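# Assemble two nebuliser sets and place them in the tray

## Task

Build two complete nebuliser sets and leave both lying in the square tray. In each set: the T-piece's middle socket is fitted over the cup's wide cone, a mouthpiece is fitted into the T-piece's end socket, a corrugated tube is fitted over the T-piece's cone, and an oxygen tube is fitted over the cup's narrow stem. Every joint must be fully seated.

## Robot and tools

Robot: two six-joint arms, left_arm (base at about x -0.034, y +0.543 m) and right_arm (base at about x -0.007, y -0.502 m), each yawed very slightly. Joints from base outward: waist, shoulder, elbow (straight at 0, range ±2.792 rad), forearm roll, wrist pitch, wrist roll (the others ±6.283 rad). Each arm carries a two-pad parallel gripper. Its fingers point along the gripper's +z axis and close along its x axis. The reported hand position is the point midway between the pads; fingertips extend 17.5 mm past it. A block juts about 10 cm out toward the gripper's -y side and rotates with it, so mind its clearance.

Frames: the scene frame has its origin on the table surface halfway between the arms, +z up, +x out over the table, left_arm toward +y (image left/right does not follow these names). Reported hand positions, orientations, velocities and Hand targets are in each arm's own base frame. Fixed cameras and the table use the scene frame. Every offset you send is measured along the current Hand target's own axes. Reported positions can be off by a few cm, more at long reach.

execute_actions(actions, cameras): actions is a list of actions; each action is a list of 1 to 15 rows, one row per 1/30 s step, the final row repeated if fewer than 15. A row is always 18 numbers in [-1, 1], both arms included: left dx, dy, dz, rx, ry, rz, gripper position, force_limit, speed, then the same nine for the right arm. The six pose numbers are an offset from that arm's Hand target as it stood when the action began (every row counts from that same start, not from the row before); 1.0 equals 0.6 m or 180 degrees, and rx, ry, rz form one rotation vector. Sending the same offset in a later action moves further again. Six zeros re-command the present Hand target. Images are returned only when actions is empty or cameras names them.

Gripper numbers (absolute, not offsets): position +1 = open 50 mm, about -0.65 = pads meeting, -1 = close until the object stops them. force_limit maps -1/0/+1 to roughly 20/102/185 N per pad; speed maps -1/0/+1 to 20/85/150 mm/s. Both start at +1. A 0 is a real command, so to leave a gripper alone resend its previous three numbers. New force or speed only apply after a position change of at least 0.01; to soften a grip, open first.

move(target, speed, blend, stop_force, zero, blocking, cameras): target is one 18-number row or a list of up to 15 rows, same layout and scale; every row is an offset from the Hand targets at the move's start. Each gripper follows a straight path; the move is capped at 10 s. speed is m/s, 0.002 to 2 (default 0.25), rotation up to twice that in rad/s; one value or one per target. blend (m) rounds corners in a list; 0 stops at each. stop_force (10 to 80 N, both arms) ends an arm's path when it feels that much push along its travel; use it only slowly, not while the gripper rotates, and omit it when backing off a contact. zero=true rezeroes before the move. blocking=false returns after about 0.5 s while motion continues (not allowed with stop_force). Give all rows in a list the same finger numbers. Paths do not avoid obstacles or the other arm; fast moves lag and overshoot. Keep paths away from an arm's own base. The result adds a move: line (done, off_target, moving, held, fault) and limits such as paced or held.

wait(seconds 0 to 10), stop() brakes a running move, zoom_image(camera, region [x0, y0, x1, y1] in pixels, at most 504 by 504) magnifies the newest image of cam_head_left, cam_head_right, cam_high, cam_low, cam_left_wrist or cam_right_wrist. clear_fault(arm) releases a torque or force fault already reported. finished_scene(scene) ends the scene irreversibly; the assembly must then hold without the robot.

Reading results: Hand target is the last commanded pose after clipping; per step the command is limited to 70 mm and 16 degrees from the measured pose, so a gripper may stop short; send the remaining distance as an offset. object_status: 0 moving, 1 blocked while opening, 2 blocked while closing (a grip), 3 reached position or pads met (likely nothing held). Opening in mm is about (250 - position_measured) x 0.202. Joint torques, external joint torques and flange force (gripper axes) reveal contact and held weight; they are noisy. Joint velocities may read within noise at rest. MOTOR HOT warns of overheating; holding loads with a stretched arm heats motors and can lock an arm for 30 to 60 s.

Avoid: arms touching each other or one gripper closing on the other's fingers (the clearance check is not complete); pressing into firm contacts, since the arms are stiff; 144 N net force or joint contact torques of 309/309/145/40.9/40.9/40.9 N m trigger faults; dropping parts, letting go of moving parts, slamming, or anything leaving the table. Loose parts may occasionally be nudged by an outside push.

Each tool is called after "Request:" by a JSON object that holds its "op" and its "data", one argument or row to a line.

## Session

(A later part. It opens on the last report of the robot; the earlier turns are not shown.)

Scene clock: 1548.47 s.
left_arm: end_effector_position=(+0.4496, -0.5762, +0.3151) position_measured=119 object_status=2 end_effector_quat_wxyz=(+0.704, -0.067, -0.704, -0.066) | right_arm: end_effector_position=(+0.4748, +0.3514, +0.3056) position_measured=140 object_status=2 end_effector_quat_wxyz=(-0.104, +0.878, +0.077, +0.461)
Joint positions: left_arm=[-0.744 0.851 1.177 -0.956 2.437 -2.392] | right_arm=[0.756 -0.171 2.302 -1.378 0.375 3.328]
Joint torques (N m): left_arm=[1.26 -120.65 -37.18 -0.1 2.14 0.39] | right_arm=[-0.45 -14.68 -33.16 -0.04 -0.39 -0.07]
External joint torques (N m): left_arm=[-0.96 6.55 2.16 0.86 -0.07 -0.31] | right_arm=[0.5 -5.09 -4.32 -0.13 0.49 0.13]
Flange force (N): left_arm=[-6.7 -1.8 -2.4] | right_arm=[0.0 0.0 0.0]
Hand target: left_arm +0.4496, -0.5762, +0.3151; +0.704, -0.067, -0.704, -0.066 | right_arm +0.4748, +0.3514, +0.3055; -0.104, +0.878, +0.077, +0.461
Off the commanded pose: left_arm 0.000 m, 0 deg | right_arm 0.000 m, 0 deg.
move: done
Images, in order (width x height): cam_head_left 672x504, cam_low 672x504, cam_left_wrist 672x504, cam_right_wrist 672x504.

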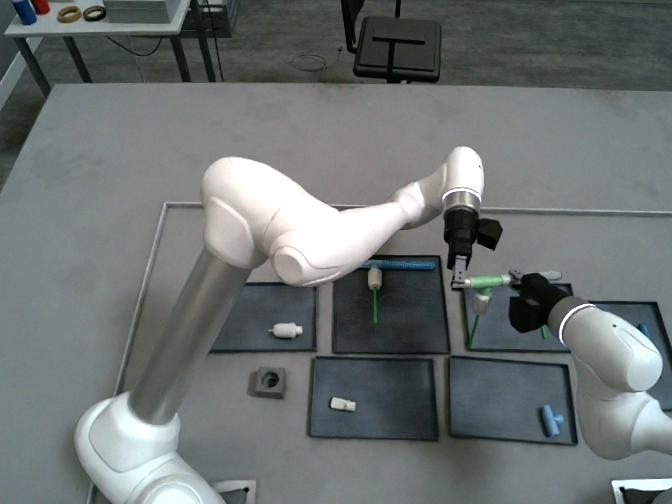

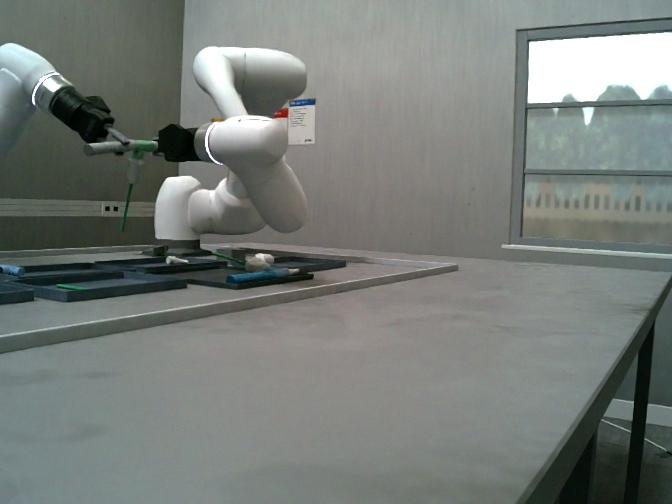

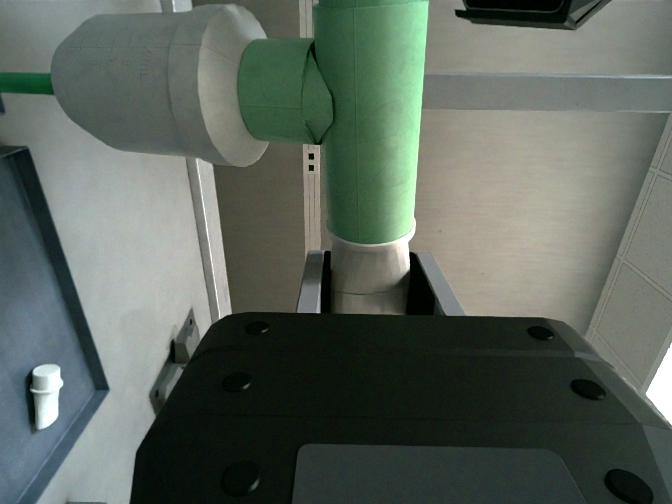

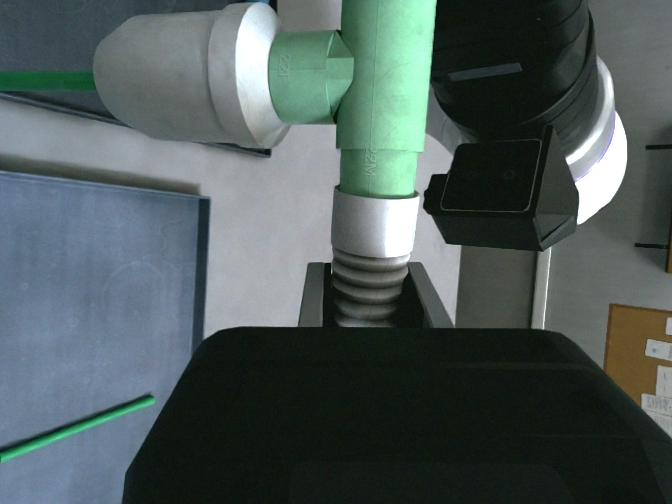

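Request:
{"op": "move", "data": {
  "target": [0,0,0,0,0,0,-1,-0.3,-0.6,0,-0.003,-0.0087,-0.0517,0,0,-1,0.2,-0.8],
  "speed": 0.08,
  "cameras": ["cam_right_wrist","cam_left_wrist","cam_head_left","cam_low"]
}}

Request:
{"op": "zoom_image", "data": {
  "camera": "cam_low",
  "region": [60, 90, 220, 210]
}}

Request:
{"op": "zoom_image", "data": {
  "camera": "cam_right_wrist",
  "region": [270, 40, 480, 340]
}}

Request:
{"op": "zoom_image", "data": {
  "camera": "cam_head_left",
  "region": [450, 255, 580, 335]
}}

Scene clock: 1564.63 s.
left_arm: end_effector_position=(+0.4496, -0.5762, +0.3151) position_measured=119 object_status=2 end_effector_quat_wxyz=(+0.704, -0.067, -0.704, -0.066) | right_arm: end_effector_position=(+0.4702, +0.3518, +0.3086) position_measured=140 object_status=2 end_effector_quat_wxyz=(-0.032, +0.884, +0.039, +0.465)
Joint positions: left_arm=[-0.744 0.851 1.177 -0.956 2.437 -2.392] | right_arm=[0.863 -0.125 2.252 -1.292 0.624 3.311]
Joint torques (N m): left_arm=[1.65 -121.47 -37.35 -0.17 2.65 0.54] | right_arm=[-1.41 -18.61 -32.23 0.16 0.07 -0.11]
External joint torques (N m): left_arm=[-1.89 7.7 2.4 0.9 -0.59 -0.46] | right_arm=[1.35 -5.19 -5.08 -0.57 0.26 0.17]
Flange force (N): left_arm=[-8.0 -3.5 -2.4] | right_arm=[5.8 -1.9 -8.3]
Hand target: left_arm +0.4496, -0.5762, +0.3151; +0.704, -0.067, -0.704, -0.066 | right_arm +0.4702, +0.3518, +0.3086; -0.032, +0.884, +0.039, +0.465
Off the commanded pose: left_arm 0.000 m, 0 deg | right_arm 0.000 m, 0 deg.
move: done
Images, in order (width x height): cam_head_left 672x504, cam_low 672x504, cam_left_wrist 672x504, cam_right_wrist 672x504.

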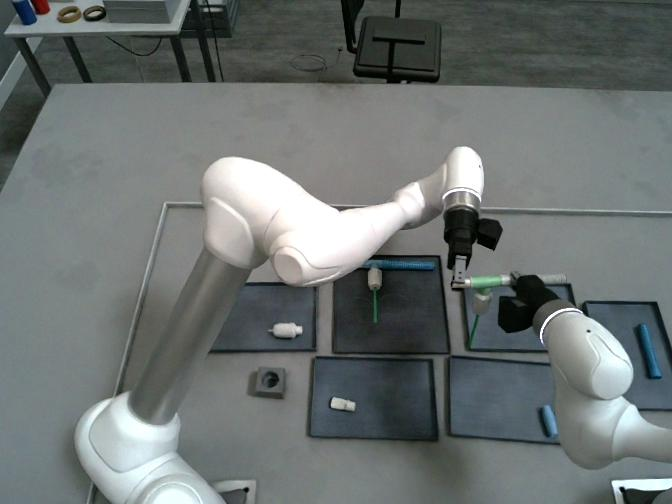

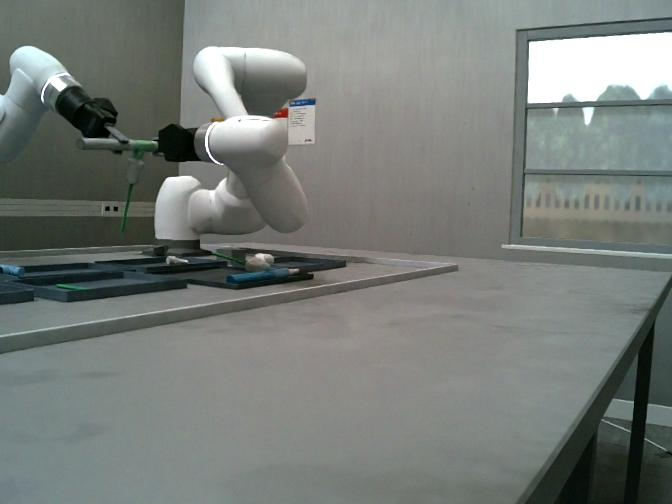

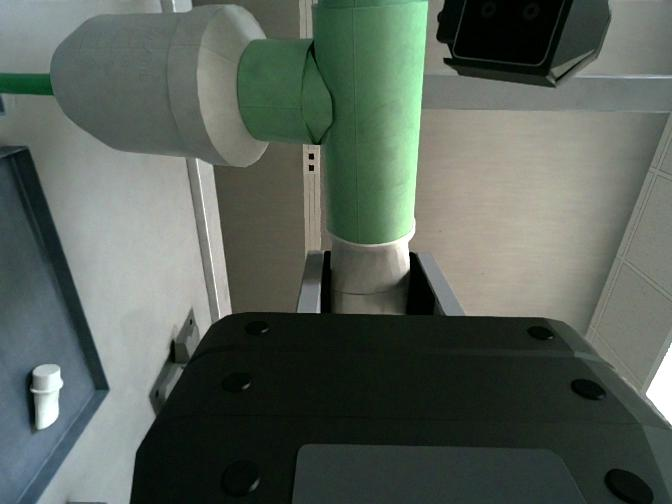

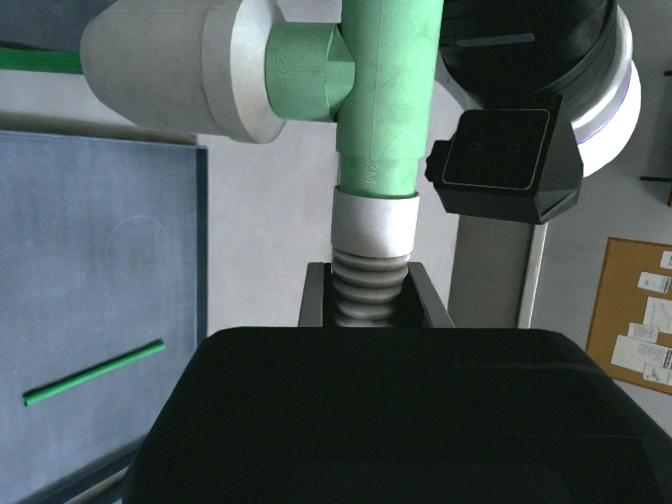

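Scaled by 3.150 from the camera's 672x504 image, which has a finer 960x720 frame.

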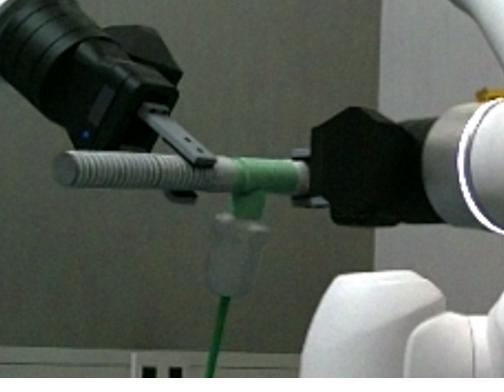

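Scaled by 1.680 from the camera's 672x504 image, which has a finer 960x720 frame.

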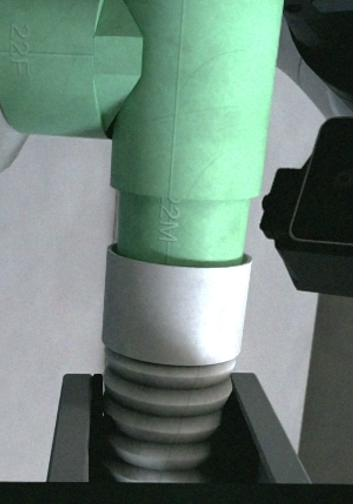

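Scaled by 3.877 from the camera's 672x504 image, which has a finer 960x720 frame.

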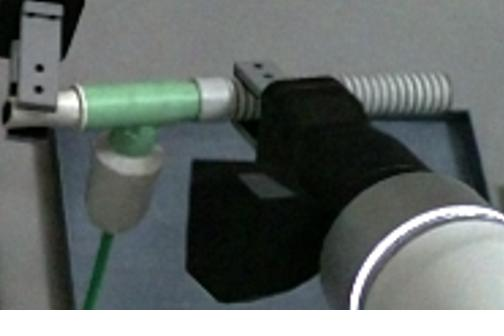

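Request:
{"op": "move", "data": {
  "target": [0,0,0,0,0,0,-0.97,0.25,-0.6,0.0008,0,0,0,0,0.005,-1,0.2,-0.8],
  "speed": 0.05,
  "cameras": ["cam_left_wrist"]
}}

Scene clock: 1572.27 s.
left_arm: end_effector_position=(+0.4496, -0.5762, +0.3151) position_measured=121 object_status=2 end_effector_quat_wxyz=(+0.704, -0.067, -0.704, -0.066) | right_arm: end_effector_position=(+0.4705, +0.3518, +0.3090) position_measured=140 object_status=2 end_effector_quat_wxyz=(-0.036, +0.884, +0.033, +0.465)
Joint positions: left_arm=[-0.744 0.851 1.177 -0.956 2.437 -2.392] | right_arm=[0.863 -0.125 2.251 -1.291 0.624 3.325]
Joint torques (N m): left_arm=[2.04 -119.76 -36.17 0.46 2.41 0.26] | right_arm=[-2.28 -20.4 -33.64 -0.08 0.57 0.02]
External joint torques (N m): left_arm=[-2.29 5.87 1.27 0.27 -0.36 -0.18] | right_arm=[2.14 -3.32 -3.71 -0.33 -0.24 0.04]
Flange force (N): left_arm=[-5.5 -4.6 -3.0] | right_arm=[3.5 -3.5 -6.6]
Hand target: left_arm +0.4496, -0.5762, +0.3151; +0.704, -0.067, -0.704, -0.066 | right_arm +0.4705, +0.3518, +0.3090; -0.036, +0.884, +0.033, +0.465
Off the commanded pose: left_arm 0.000 m, 0 deg | right_arm 0.000 m, 0 deg.
move: done
Images, in order (width x height): cam_left_wrist 672x504.

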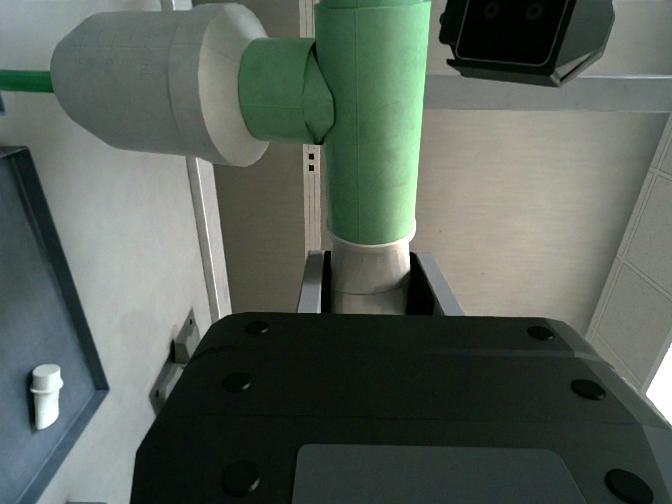

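Request:
{"op": "move", "data": {
  "target": [0,0,0,0,0,0,-0.97,0.25,-0.6,0.0011,-0.045,0,0,0,0,-1,0.2,-0.8],
  "speed": 0.015,
  "stop_force": 40,
  "cameras": ["cam_right_wrist","cam_left_wrist","cam_head_left","cam_low"]
}}

Request:
{"op": "zoom_image", "data": {
  "camera": "cam_right_wrist",
  "region": [270, 40, 480, 340]
}}

Request:
{"op": "zoom_image", "data": {
  "camera": "cam_head_left",
  "region": [450, 255, 580, 335]
}}

Scene clock: 1579.17 s.
left_arm: end_effector_position=(+0.4496, -0.5762, +0.3151) position_measured=121 object_status=2 end_effector_quat_wxyz=(+0.704, -0.067, -0.704, -0.066) | right_arm: end_effector_position=(+0.4695, +0.3643, +0.3097) position_measured=140 object_status=2 end_effector_quat_wxyz=(-0.036, +0.884, +0.032, +0.465)
Joint positions: left_arm=[-0.744 0.851 1.177 -0.956 2.437 -2.392] | right_arm=[0.885 -0.109 2.236 -1.288 0.642 3.336]
Joint torques (N m): left_arm=[-17.92 -115.93 -44.46 -5.53 -7.14 0.7] | right_arm=[19.32 -16.07 -48.13 -1.3 -12.54 0.22]
External joint torques (N m): left_arm=[17.97 2.07 9.55 6.28 9.2 -0.63] | right_arm=[-19.35 -9.83 10.76 0.87 12.9 -0.15]
Flange force (N): left_arm=[-6.3 39.8 5.3] | right_arm=[4.9 41.2 -11.6]
Hand target: left_arm +0.4496, -0.5762, +0.3151; +0.704, -0.067, -0.704, -0.066 | right_arm +0.4695, +0.3643, +0.3097; -0.036, +0.884, +0.032, +0.465 (not the last commanded pose)
Off the commanded pose: left_arm 0.000 m, 0 deg | right_arm 0.014 m, 0 deg.
move: contact (right_arm)
Images, in order (width x height): cam_head_left 672x504, cam_low 672x504, cam_left_wrist 672x504, cam_right_wrist 672x504.

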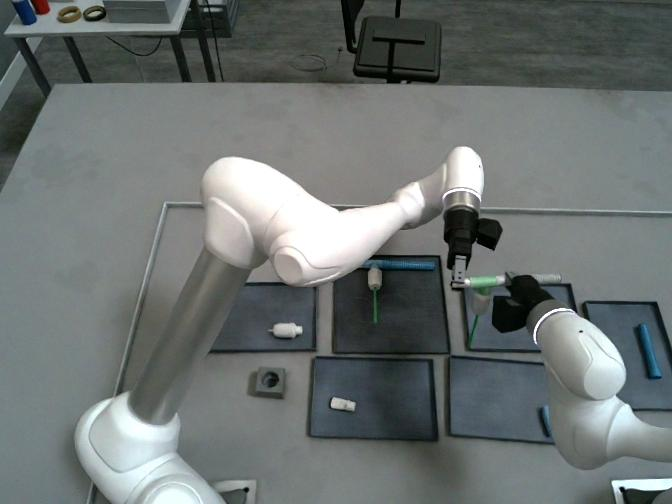

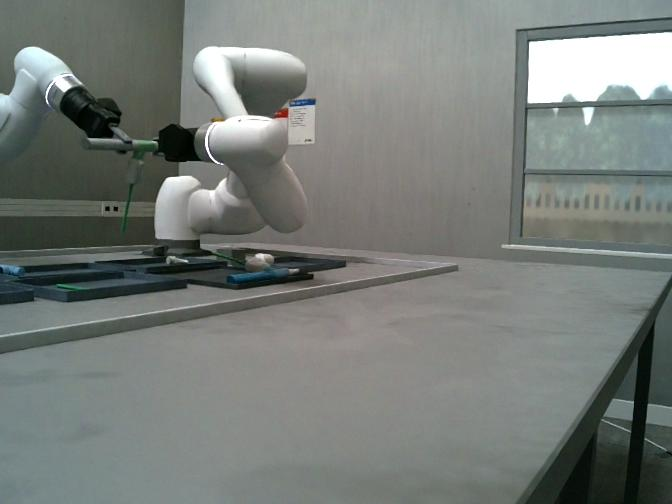

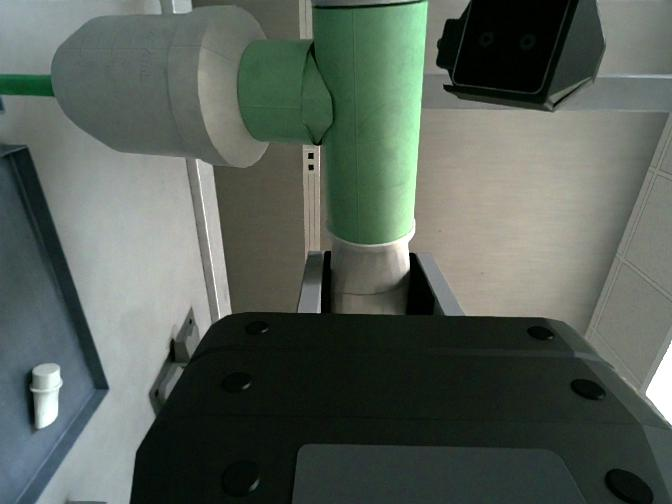

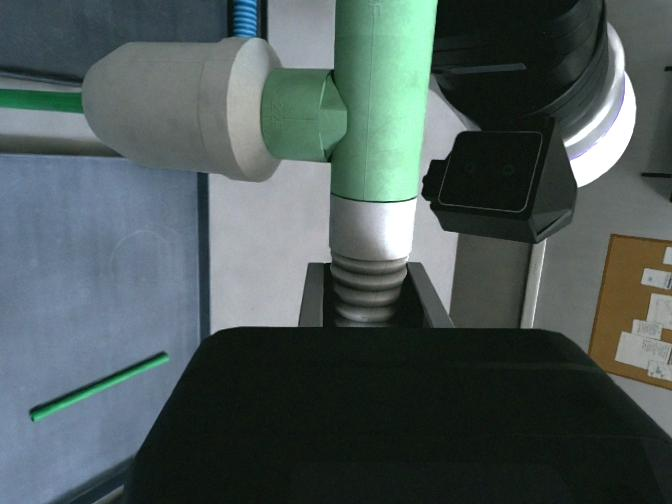

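Scaled by 1.680 from the camera's 672x504 image, which has a finer 960x720 frame.

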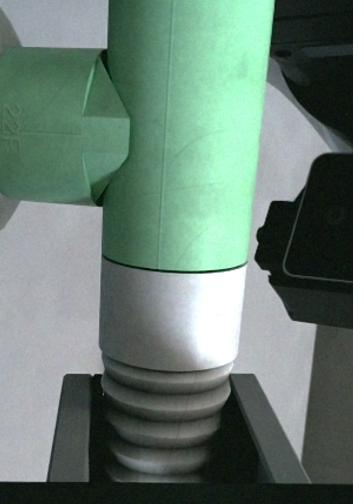

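Scaled by 3.877 from the camera's 672x504 image, which has a finer 960x720 frame.

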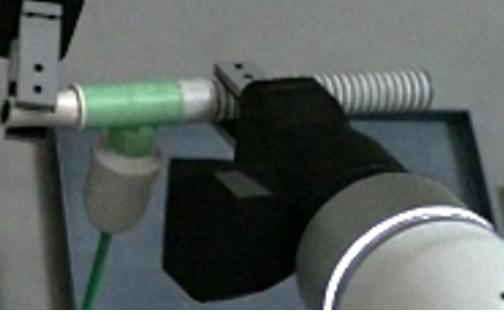

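Request:
{"op": "move", "data": {
  "target": [0,0,0,0,0,0,-0.97,0.25,-0.6,0.0003,-0.012,0,0,0,0,-1,0.2,-0.8],
  "speed": 0.012,
  "stop_force": 38,
  "cameras": ["cam_right_wrist","cam_left_wrist"]
}}

Request:
{"op": "zoom_image", "data": {
  "camera": "cam_right_wrist",
  "region": [270, 100, 480, 300]
}}

Request:
{"op": "zoom_image", "data": {
  "camera": "cam_left_wrist",
  "region": [270, 100, 480, 310]
}}

Scene clock: 1585.07 s.
left_arm: end_effector_position=(+0.4496, -0.5762, +0.3151) position_measured=121 object_status=2 end_effector_quat_wxyz=(+0.704, -0.067, -0.704, -0.066) | right_arm: end_effector_position=(+0.4694, +0.3668, +0.3098) position_measured=140 object_status=2 end_effector_quat_wxyz=(-0.036, +0.884, +0.032, +0.465)
Joint positions: left_arm=[-0.744 0.85 1.177 -0.956 2.437 -2.392] | right_arm=[0.889 -0.105 2.233 -1.287 0.647 3.338]
Joint torques (N m): left_arm=[-36.45 -111.38 -53.5 -11.53 -16.94 0.87] | right_arm=[44.07 -10.36 -62.34 -2.77 -26.77 -0.09]
External joint torques (N m): left_arm=[36.03 -2.16 18.75 12.25 18.99 -0.79] | right_arm=[-44.18 -15.51 25.1 2.32 27.13 0.15]
Flange force (N): left_arm=[-7.5 84.4 17.9] | right_arm=[8.2 88.2 -11.7]
Hand target: left_arm +0.4496, -0.5762, +0.3151; +0.704, -0.067, -0.704, -0.066 | right_arm +0.4694, +0.3668, +0.3098; -0.036, +0.884, +0.032, +0.465 (not the last commanded pose)
Off the commanded pose: left_arm 0.000 m, 0 deg | right_arm 0.005 m, 0 deg.
move: contact (right_arm)
Images, in order (width x height): cam_left_wrist 672x504, cam_right_wrist 672x504.

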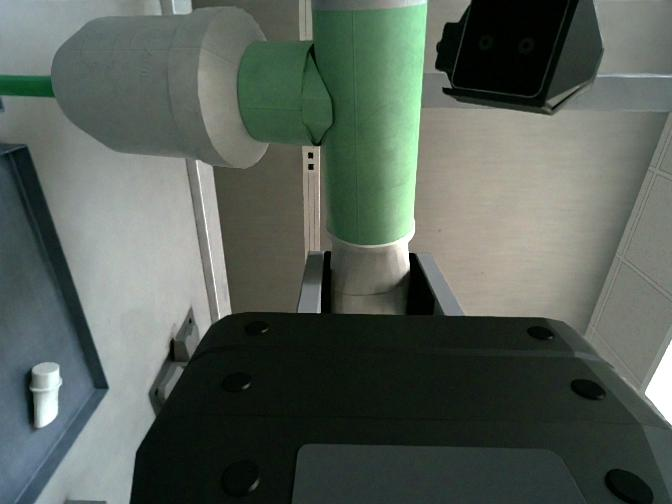

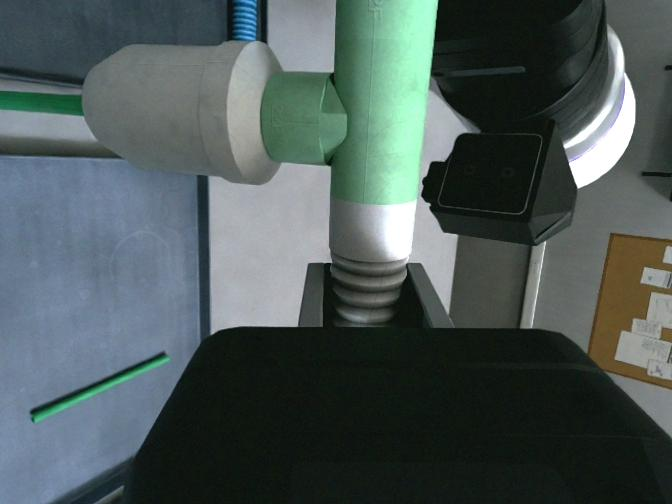

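Scaled by 2.400 from the camera's 672x504 image, which has a finer 960x720 frame.

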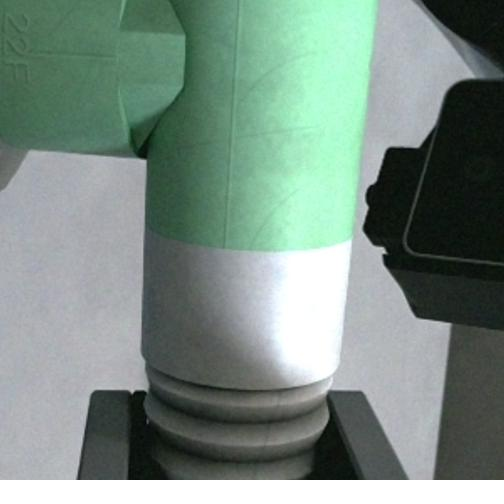

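Scaled by 2.400 from the camera's 672x504 image, which has a finer 960x720 frame.

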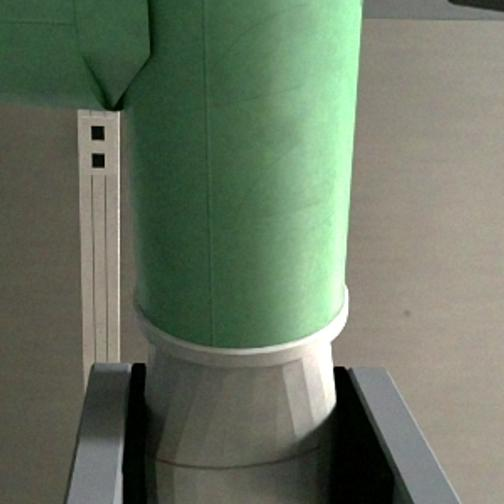

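Request:
{"op": "move", "data": {
  "target": [
    [0,0,0,0,0,0,-0.97,0.25,-0.6,-0.0001,0.0053,0,0,0,0,-1,0.2,-0.8],
    [0,0,0,0,0,0,-0.97,0.25,-0.6,-0.0001,0.0053,0,0,0,0,0.25,0.2,-1],
    [0,0,0,0,0,0,-0.97,0.25,-0.6,-0.0037,0.0053,-0.0063,0,0.0556,0,0.25,0.2,-1]
  ],
  "speed": [0.02,0.05,0.06],
  "cameras": ["cam_right_wrist","cam_left_wrist","cam_head_left","cam_low"]
}}

Request:
{"op": "zoom_image", "data": {
  "camera": "cam_low",
  "region": [60, 90, 220, 210]
}}

Request:
{"op": "zoom_image", "data": {
  "camera": "cam_head_left",
  "region": [450, 255, 580, 355]
}}

Request:
{"op": "zoom_image", "data": {
  "camera": "cam_right_wrist",
  "region": [60, 20, 480, 340]
}}

Scene clock: 1625.10 s.
left_arm: end_effector_position=(+0.4496, -0.5762, +0.3151) position_measured=121 object_status=2 end_effector_quat_wxyz=(+0.704, -0.067, -0.704, -0.066) | right_arm: end_effector_position=(+0.4653, +0.3632, +0.3100) position_measured=116 object_status=3 end_effector_quat_wxyz=(-0.038, +0.840, +0.029, +0.541)
Joint positions: left_arm=[-0.744 0.851 1.177 -0.956 2.437 -2.392] | right_arm=[0.94 -0.086 2.312 -1.637 0.743 3.695]
Joint torques (N m): left_arm=[2.38 -117.76 -35.73 0.9 1.91 0.07] | right_arm=[-1.6 -23.08 -32.37 -1.73 1.43 0.06]
External joint torques (N m): left_arm=[-2.46 3.66 0.76 -0.17 0.16 0.01] | right_arm=[1.53 -2.16 -2.06 -0.13 -0.06 0.01]
Flange force (N): left_arm=[-2.9 -4.1 -1.9] | right_arm=[3.0 -2.1 -4.7]
Hand target: left_arm +0.4496, -0.5762, +0.3151; +0.704, -0.067, -0.704, -0.066 | right_arm +0.4653, +0.3632, +0.3100; -0.038, +0.840, +0.029, +0.541
Off the commanded pose: left_arm 0.000 m, 0 deg | right_arm 0.000 m, 0 deg.
move: done
Images, in order (width x height): cam_head_left 672x504, cam_low 672x504, cam_left_wrist 672x504, cam_right_wrist 672x504.

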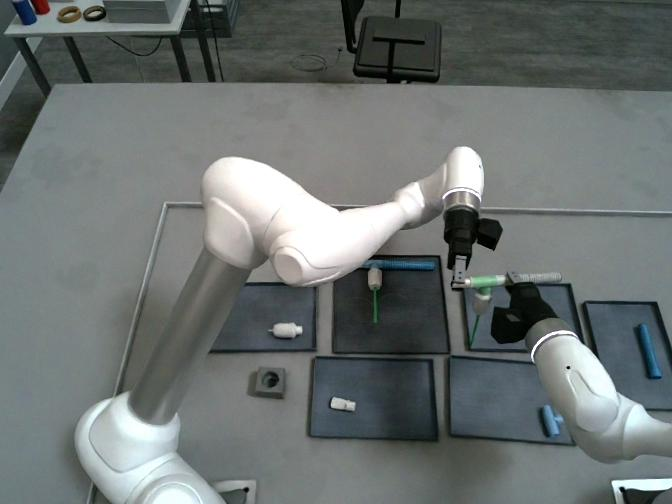

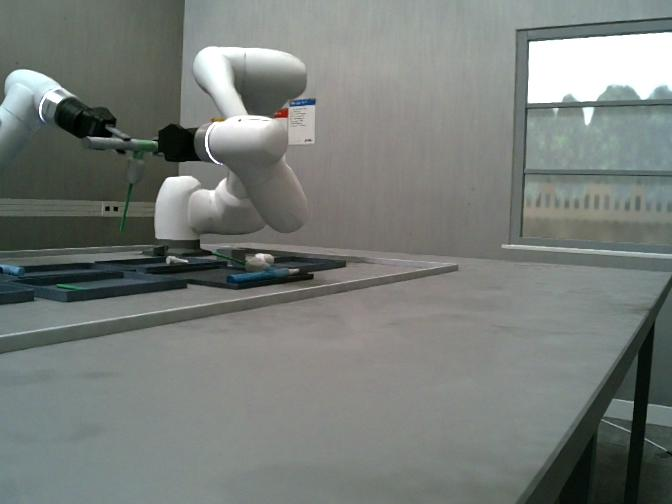

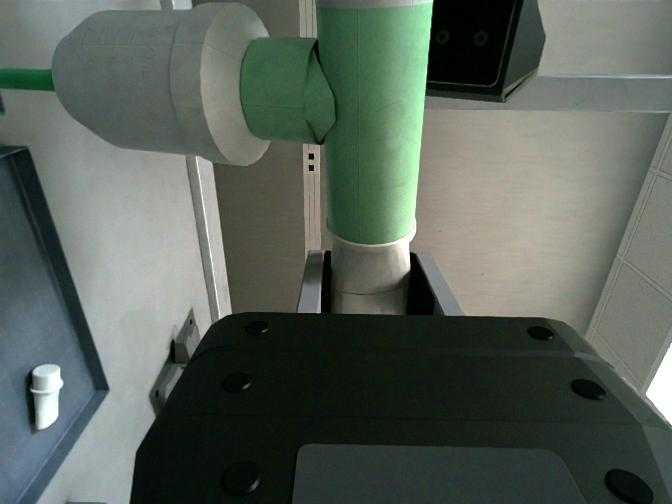

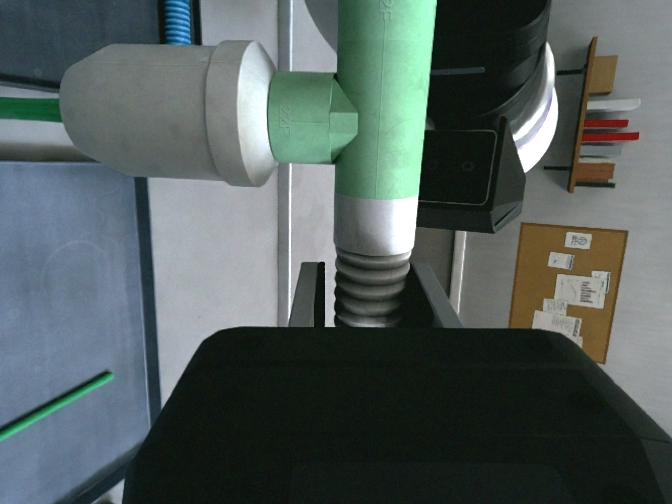

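Scaled by 3.150 from the camera's 672x504 image, which has a finer 960x720 frame.

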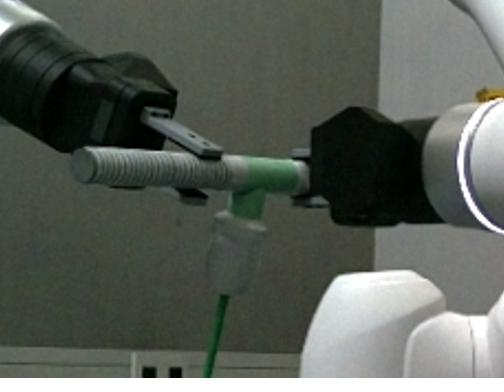

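Scaled by 3.877 from the camera's 672x504 image, which has a finer 960x720 frame.

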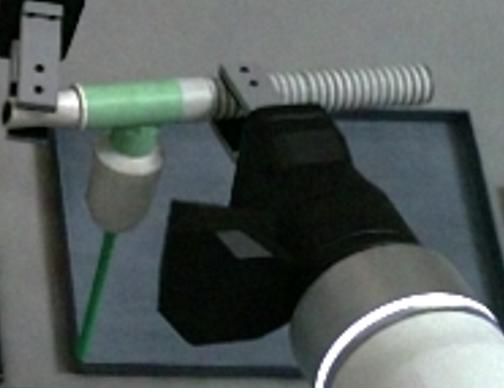

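Scaled by 1.200 from the camera's 672x504 image, which has a finer 960x720 frame.

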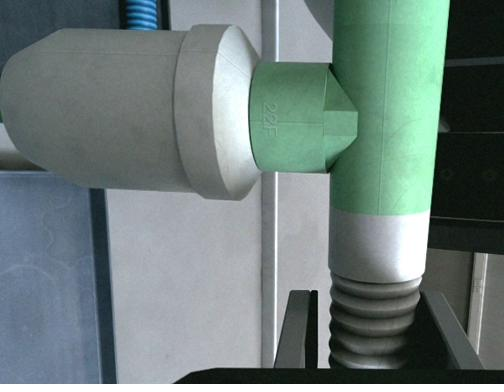

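Request:
{"op": "execute_actions", "data": {
  "actions": [
    [[0,0,0,0,0,0,-0.97,0.25,-0.6,0,0,0,0,0,0,-1,0,-0.6]],
    [[0,0,0,0,0,0,-0.97,0.25,-0.6,0,0,0,0,0,0,-1,0,-0.6]]
  ],
  "cameras": ["cam_right_wrist", "cam_head_left"]
}}

Scene clock: 1641.33 s.
left_arm: end_effector_position=(+0.4496, -0.5762, +0.3151) position_measured=121 object_status=2 end_effector_quat_wxyz=(+0.704, -0.067, -0.704, -0.066) | right_arm: end_effector_position=(+0.4653, +0.3632, +0.3100) position_measured=141 object_status=2 end_effector_quat_wxyz=(-0.038, +0.840, +0.029, +0.541)
Joint positions: left_arm=[-0.744 0.851 1.177 -0.956 2.437 -2.392] | right_arm=[0.94 -0.086 2.312 -1.637 0.743 3.695]
Joint torques (N m): left_arm=[2.57 -125.31 -39.84 -1.22 3.35 0.68] | right_arm=[0.95 -16.6 -25.71 -0.71 -1.13 -0.6]
External joint torques (N m): left_arm=[-2.24 11.32 4.88 1.98 -1.28 -0.61] | right_arm=[-1.07 -8.53 -8.73 -1.15 2.5 0.67]
External joint torques at the end of the 1st action: left_arm=[-3.05 11.12 4.7 1.78 -1.35 -0.6] | right_arm=[-0.75 -8.67 -8.64 -1.18 2.26 0.63]
Flange force (N): left_arm=[-13.6 -1.5 0.6] | right_arm=[13.4 0.1 -6.9]
Flange force at the end of the 1st action (N): left_arm=[-13.2 -2.7 0.8] | right_arm=[13.4 0.3 -7.4]
Hand target: left_arm +0.4496, -0.5762, +0.3151; +0.704, -0.067, -0.704, -0.066 | right_arm +0.4653, +0.3632, +0.3100; -0.038, +0.840, +0.029, +0.541
Off the commanded pose: left_arm 0.000 m, 0 deg | right_arm 0.000 m, 0 deg.
Images, in order (width x height): cam_head_left 672x504, cam_right_wrist 672x504.

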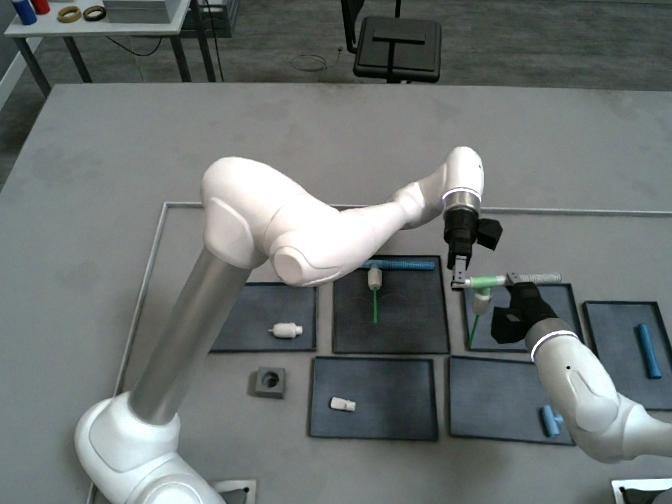

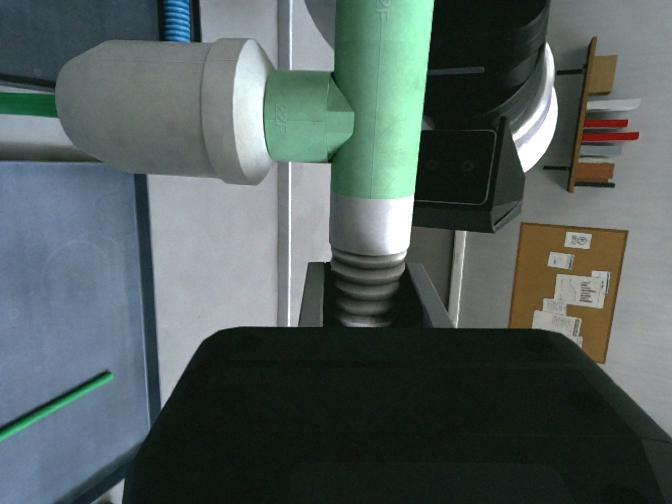

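Request:
{"op": "execute_actions", "data": {
  "actions": [
    [[0,0,0,0,0,0,1,-0.3,-0.6,0,0,0,0,0,0,-1,0,-0.6]],
    [[0,0,0,0,0,0,1,-0.3,-0.6,0,0,0,0,0,0,-1,0,-0.6]]
  ],
  "cameras": ["cam_right_wrist", "cam_left_wrist"]
}}

Scene clock: 1645.47 s.
left_arm: end_effector_position=(+0.4496, -0.5762, +0.3151) position_measured=3 object_status=3 end_effector_quat_wxyz=(+0.704, -0.067, -0.704, -0.066) | right_arm: end_effector_position=(+0.4653, +0.3632, +0.3100) position_measured=141 object_status=2 end_effector_quat_wxyz=(-0.038, +0.840, +0.029, +0.541)
Joint positions: left_arm=[-0.744 0.851 1.177 -0.956 2.437 -2.392] | right_arm=[0.94 -0.086 2.312 -1.637 0.743 3.695]
Joint torques (N m): left_arm=[1.63 -116.97 -35.17 1.09 1.63 -0.05] | right_arm=[-2.23 -23.54 -33.33 -1.89 1.59 0.11]
External joint torques (N m): left_arm=[-1.73 2.86 0.21 -0.35 0.43 0.12] | right_arm=[2.28 -1.61 -1.06 0.04 -0.23 -0.04]
External joint torques at the end of the 1st action: left_arm=[-1.92 3.27 0.26 -0.4 0.37 0.18] | right_arm=[2.19 -1.41 -0.98 0.08 -0.26 -0.07]
Flange force (N): left_arm=[-1.8 -3.7 -3.0] | right_arm=[1.2 -2.8 -5.8]
Flange force at the end of the 1st action (N): left_arm=[-2.2 -4.1 -3.2] | right_arm=[1.2 -2.7 -5.5]
Hand target: left_arm +0.4496, -0.5762, +0.3151; +0.704, -0.067, -0.704, -0.066 | right_arm +0.4653, +0.3632, +0.3100; -0.038, +0.840, +0.029, +0.541
Off the commanded pose: left_arm 0.000 m, 0 deg | right_arm 0.000 m, 0 deg.
Images, in order (width x height): cam_left_wrist 672x504, cam_right_wrist 672x504.

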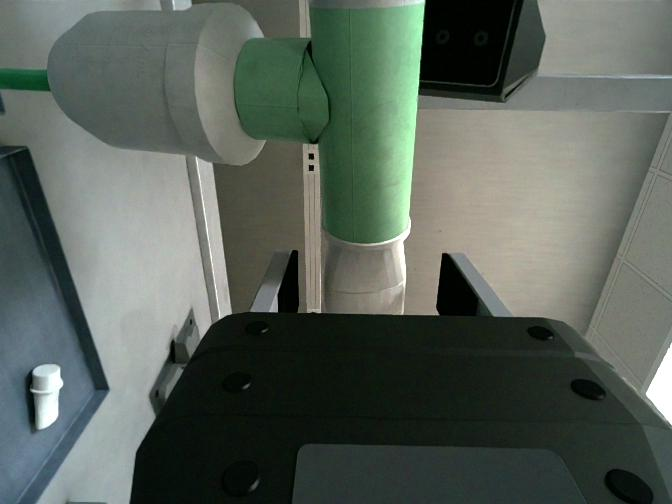

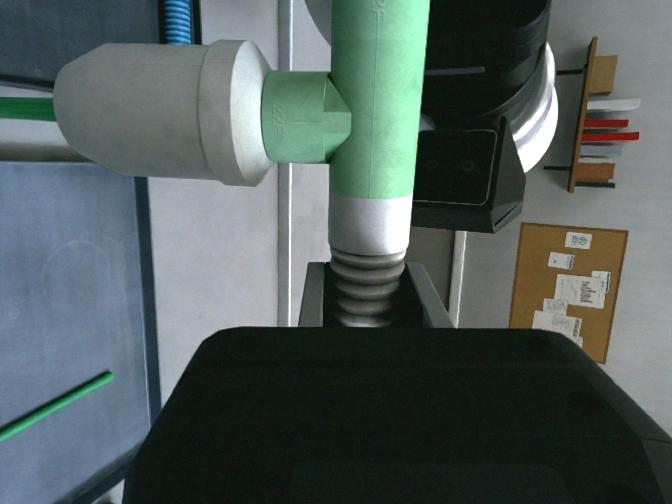

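Request:
{"op": "move", "data": {
  "target": [
    [0,0,-0.15,0,0,0,1,-0.3,-0.6,0,0,0,0,0,0,-1,0,-0.6],
    [0.145,0.944,0.178,0,0,0,1,-0.3,-0.6,0,0,0,0,0,0,-1,0,-0.6],
    [0.145,0.944,0.178,0,0,0,1,-0.3,-0.6,0.0528,-0.1522,-0.0740,-0.3055,-0.2654,0.4585,-1,0,-0.6]
  ],
  "speed": [0.2, 0.5, 0.5],
  "blend": [0.03, 0.03, 0],
  "cameras": ["cam_head_left", "cam_right_wrist"]
}}

Scene clock: 1767.33 s.
left_arm: end_effector_position=(+0.4503, +0.0003, +0.4015) position_measured=3 object_status=3 end_effector_quat_wxyz=(+0.704, -0.067, -0.704, -0.066) | right_arm: end_effector_position=(+0.4299, +0.4501, +0.3601) position_measured=141 object_status=2 end_effector_quat_wxyz=(+0.000, +0.707, -0.707, -0.001)
Joint positions: left_arm=[-0.12 0.452 1.704 0.122 2.554 -1.468] | right_arm=[0.752 0.121 1.661 0.001 1.36 3.894]
Joint torques (N m): left_arm=[1.62 -82.16 -33.82 3.93 2.6 -0.1] | right_arm=[-1.86 -54.89 -41.94 3.99 0.1 0.03]
External joint torques (N m): left_arm=[-2.13 2.73 0.27 -0.24 0.42 0.18] | right_arm=[1.52 -0.72 -1.3 0.26 -0.17 -0.03]
Flange force (N): left_arm=[-2.0 -2.8 -3.6] | right_arm=[-2.6 0.8 -1.8]
Hand target: left_arm +0.4503, +0.0003, +0.4015; +0.704, -0.067, -0.704, -0.066 | right_arm +0.4300, +0.4501, +0.3601; +0.000, +0.707, -0.707, -0.001
Off the commanded pose: left_arm 0.000 m, 0 deg | right_arm 0.000 m, 0 deg.
move: done; limits=paced
Images, in order (width x height): cam_head_left 672x504, cam_right_wrist 672x504.

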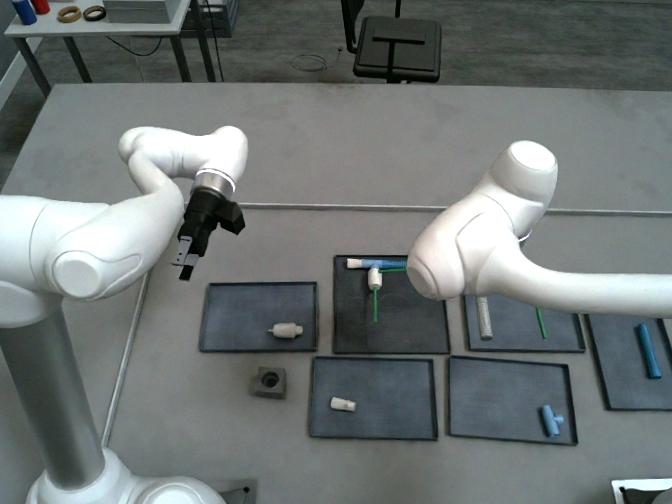

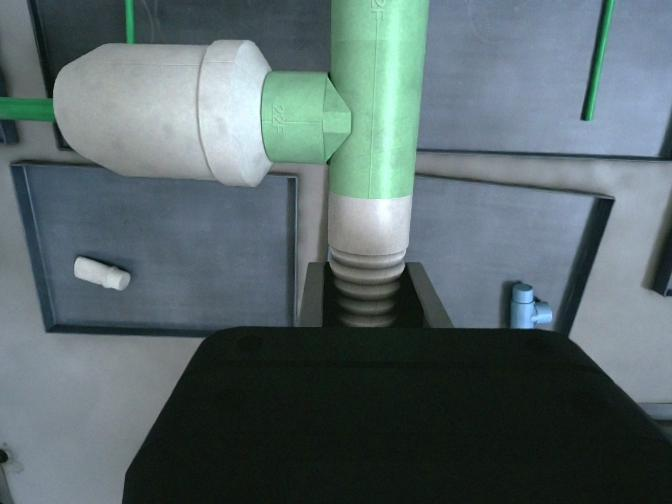

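Request:
{"op": "zoom_image", "data": {
  "camera": "cam_right_wrist",
  "region": [40, 20, 450, 280]
}}

Scaled by 1.229 from the camera's 672x504 image, which has a finer 960x720 frame.

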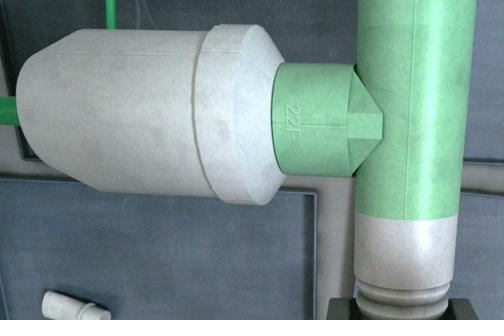

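Request:
{"op": "move", "data": {
  "target": [
    [0,0,0,0,0,0,1,-0.3,-0.6,-0.2698,-0.0933,0.1,0.0545,-0.0545,0.4978,-1,0,-0.6],
    [0,0,0,0,0,0,1,-0.3,-0.6,-0.2698,-0.0933,0.3835,0.0545,-0.0545,0.4978,-1,0,-0.6]
  ],
  "speed": [0.5, 0.25],
  "blend": [0.05, 0],
  "cameras": ["cam_head_left", "cam_right_wrist", "cam_low", "cam_high", "cam_head_right"]
}}

Scene clock: 1795.77 s.
left_arm: end_effector_position=(+0.4503, +0.0003, +0.4015) position_measured=3 object_status=3 end_effector_quat_wxyz=(+0.704, -0.067, -0.704, -0.066) | right_arm: end_effector_position=(+0.4857, +0.6121, +0.1302) position_measured=141 object_status=2 end_effector_quat_wxyz=(+0.108, +0.000, +0.994, +0.000)
Joint positions: left_arm=[-0.12 0.452 1.704 0.122 2.554 -1.468] | right_arm=[0.919 0.45 1.681 -0.222 0.889 5.761]
Joint torques (N m): left_arm=[1.83 -82.02 -33.6 3.93 2.63 -0.06] | right_arm=[-2.3 -82.45 -36.24 2.92 -0.07 -0.01]
External joint torques (N m): left_arm=[-2.04 3.3 0.42 -0.27 0.37 0.13] | right_arm=[2.12 -2.15 -1.31 0.24 -0.21 0]
Flange force (N): left_arm=[-2.7 -2.8 -4.0] | right_arm=[1.7 1.5 -3.0]
Hand target: left_arm +0.4503, +0.0003, +0.4015; +0.704, -0.067, -0.704, -0.066 | right_arm +0.4857, +0.6121, +0.1301; +0.108, +0.000, +0.994, +0.000
Off the commanded pose: left_arm 0.000 m, 0 deg | right_arm 0.000 m, 0 deg.
move: done
Images, in order (width x height): cam_head_left 672x504, cam_head_right 672x504, cam_high 672x504, cam_low 672x504, cam_right_wrist 672x504.

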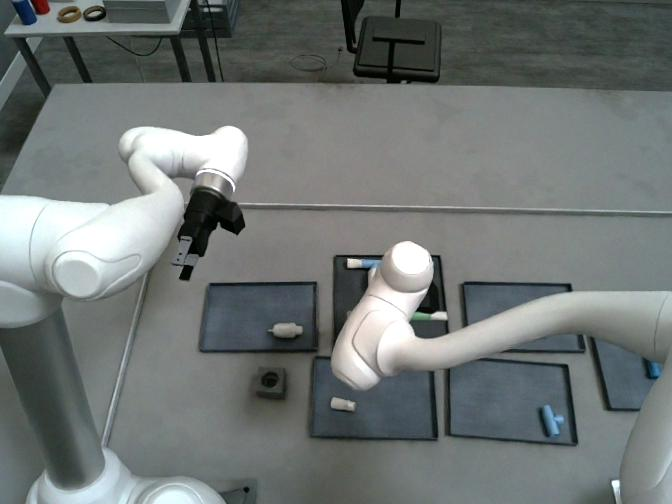

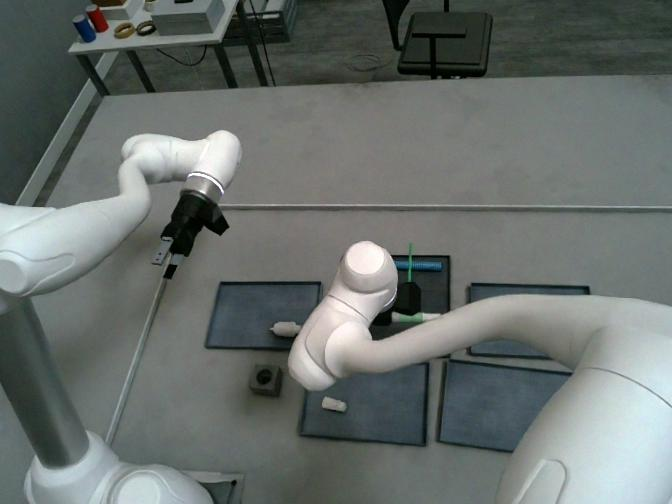

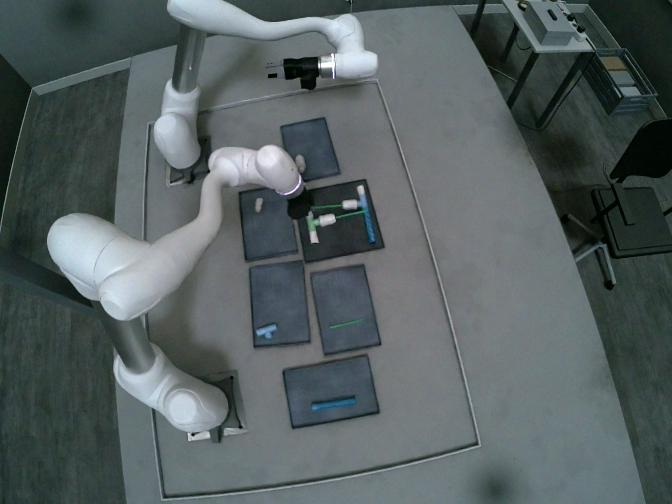

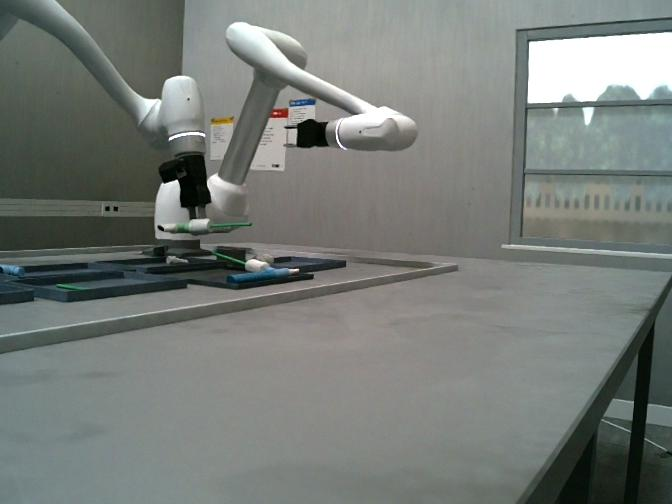

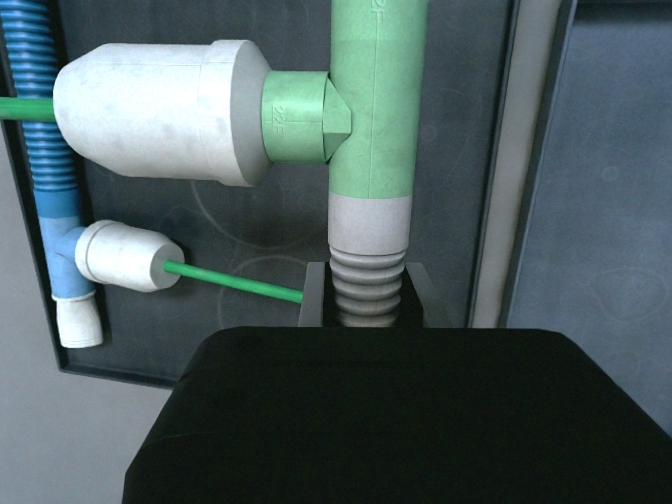

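Request:
{"op": "zoom_image", "data": {
  "camera": "cam_low",
  "region": [140, 190, 310, 300]
}}

Request:
{"op": "zoom_image", "data": {
  "camera": "cam_high",
  "region": [280, 170, 400, 270]
}}

Scaled by 2.965 from the camera's 672x504 image, which has a finer 960x720 frame.

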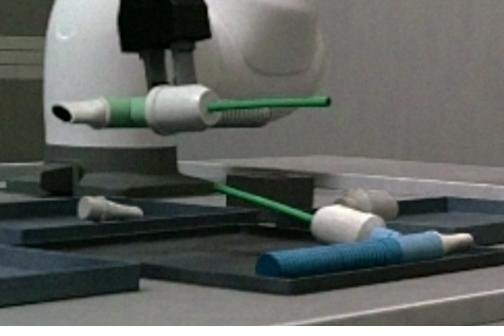

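Scaled by 4.200 from the camera's 672x504 image, which has a finer 960x720 frame.

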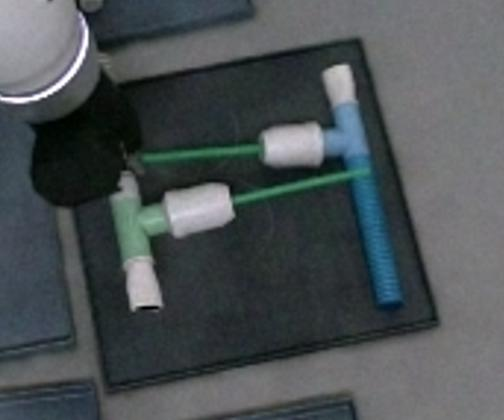

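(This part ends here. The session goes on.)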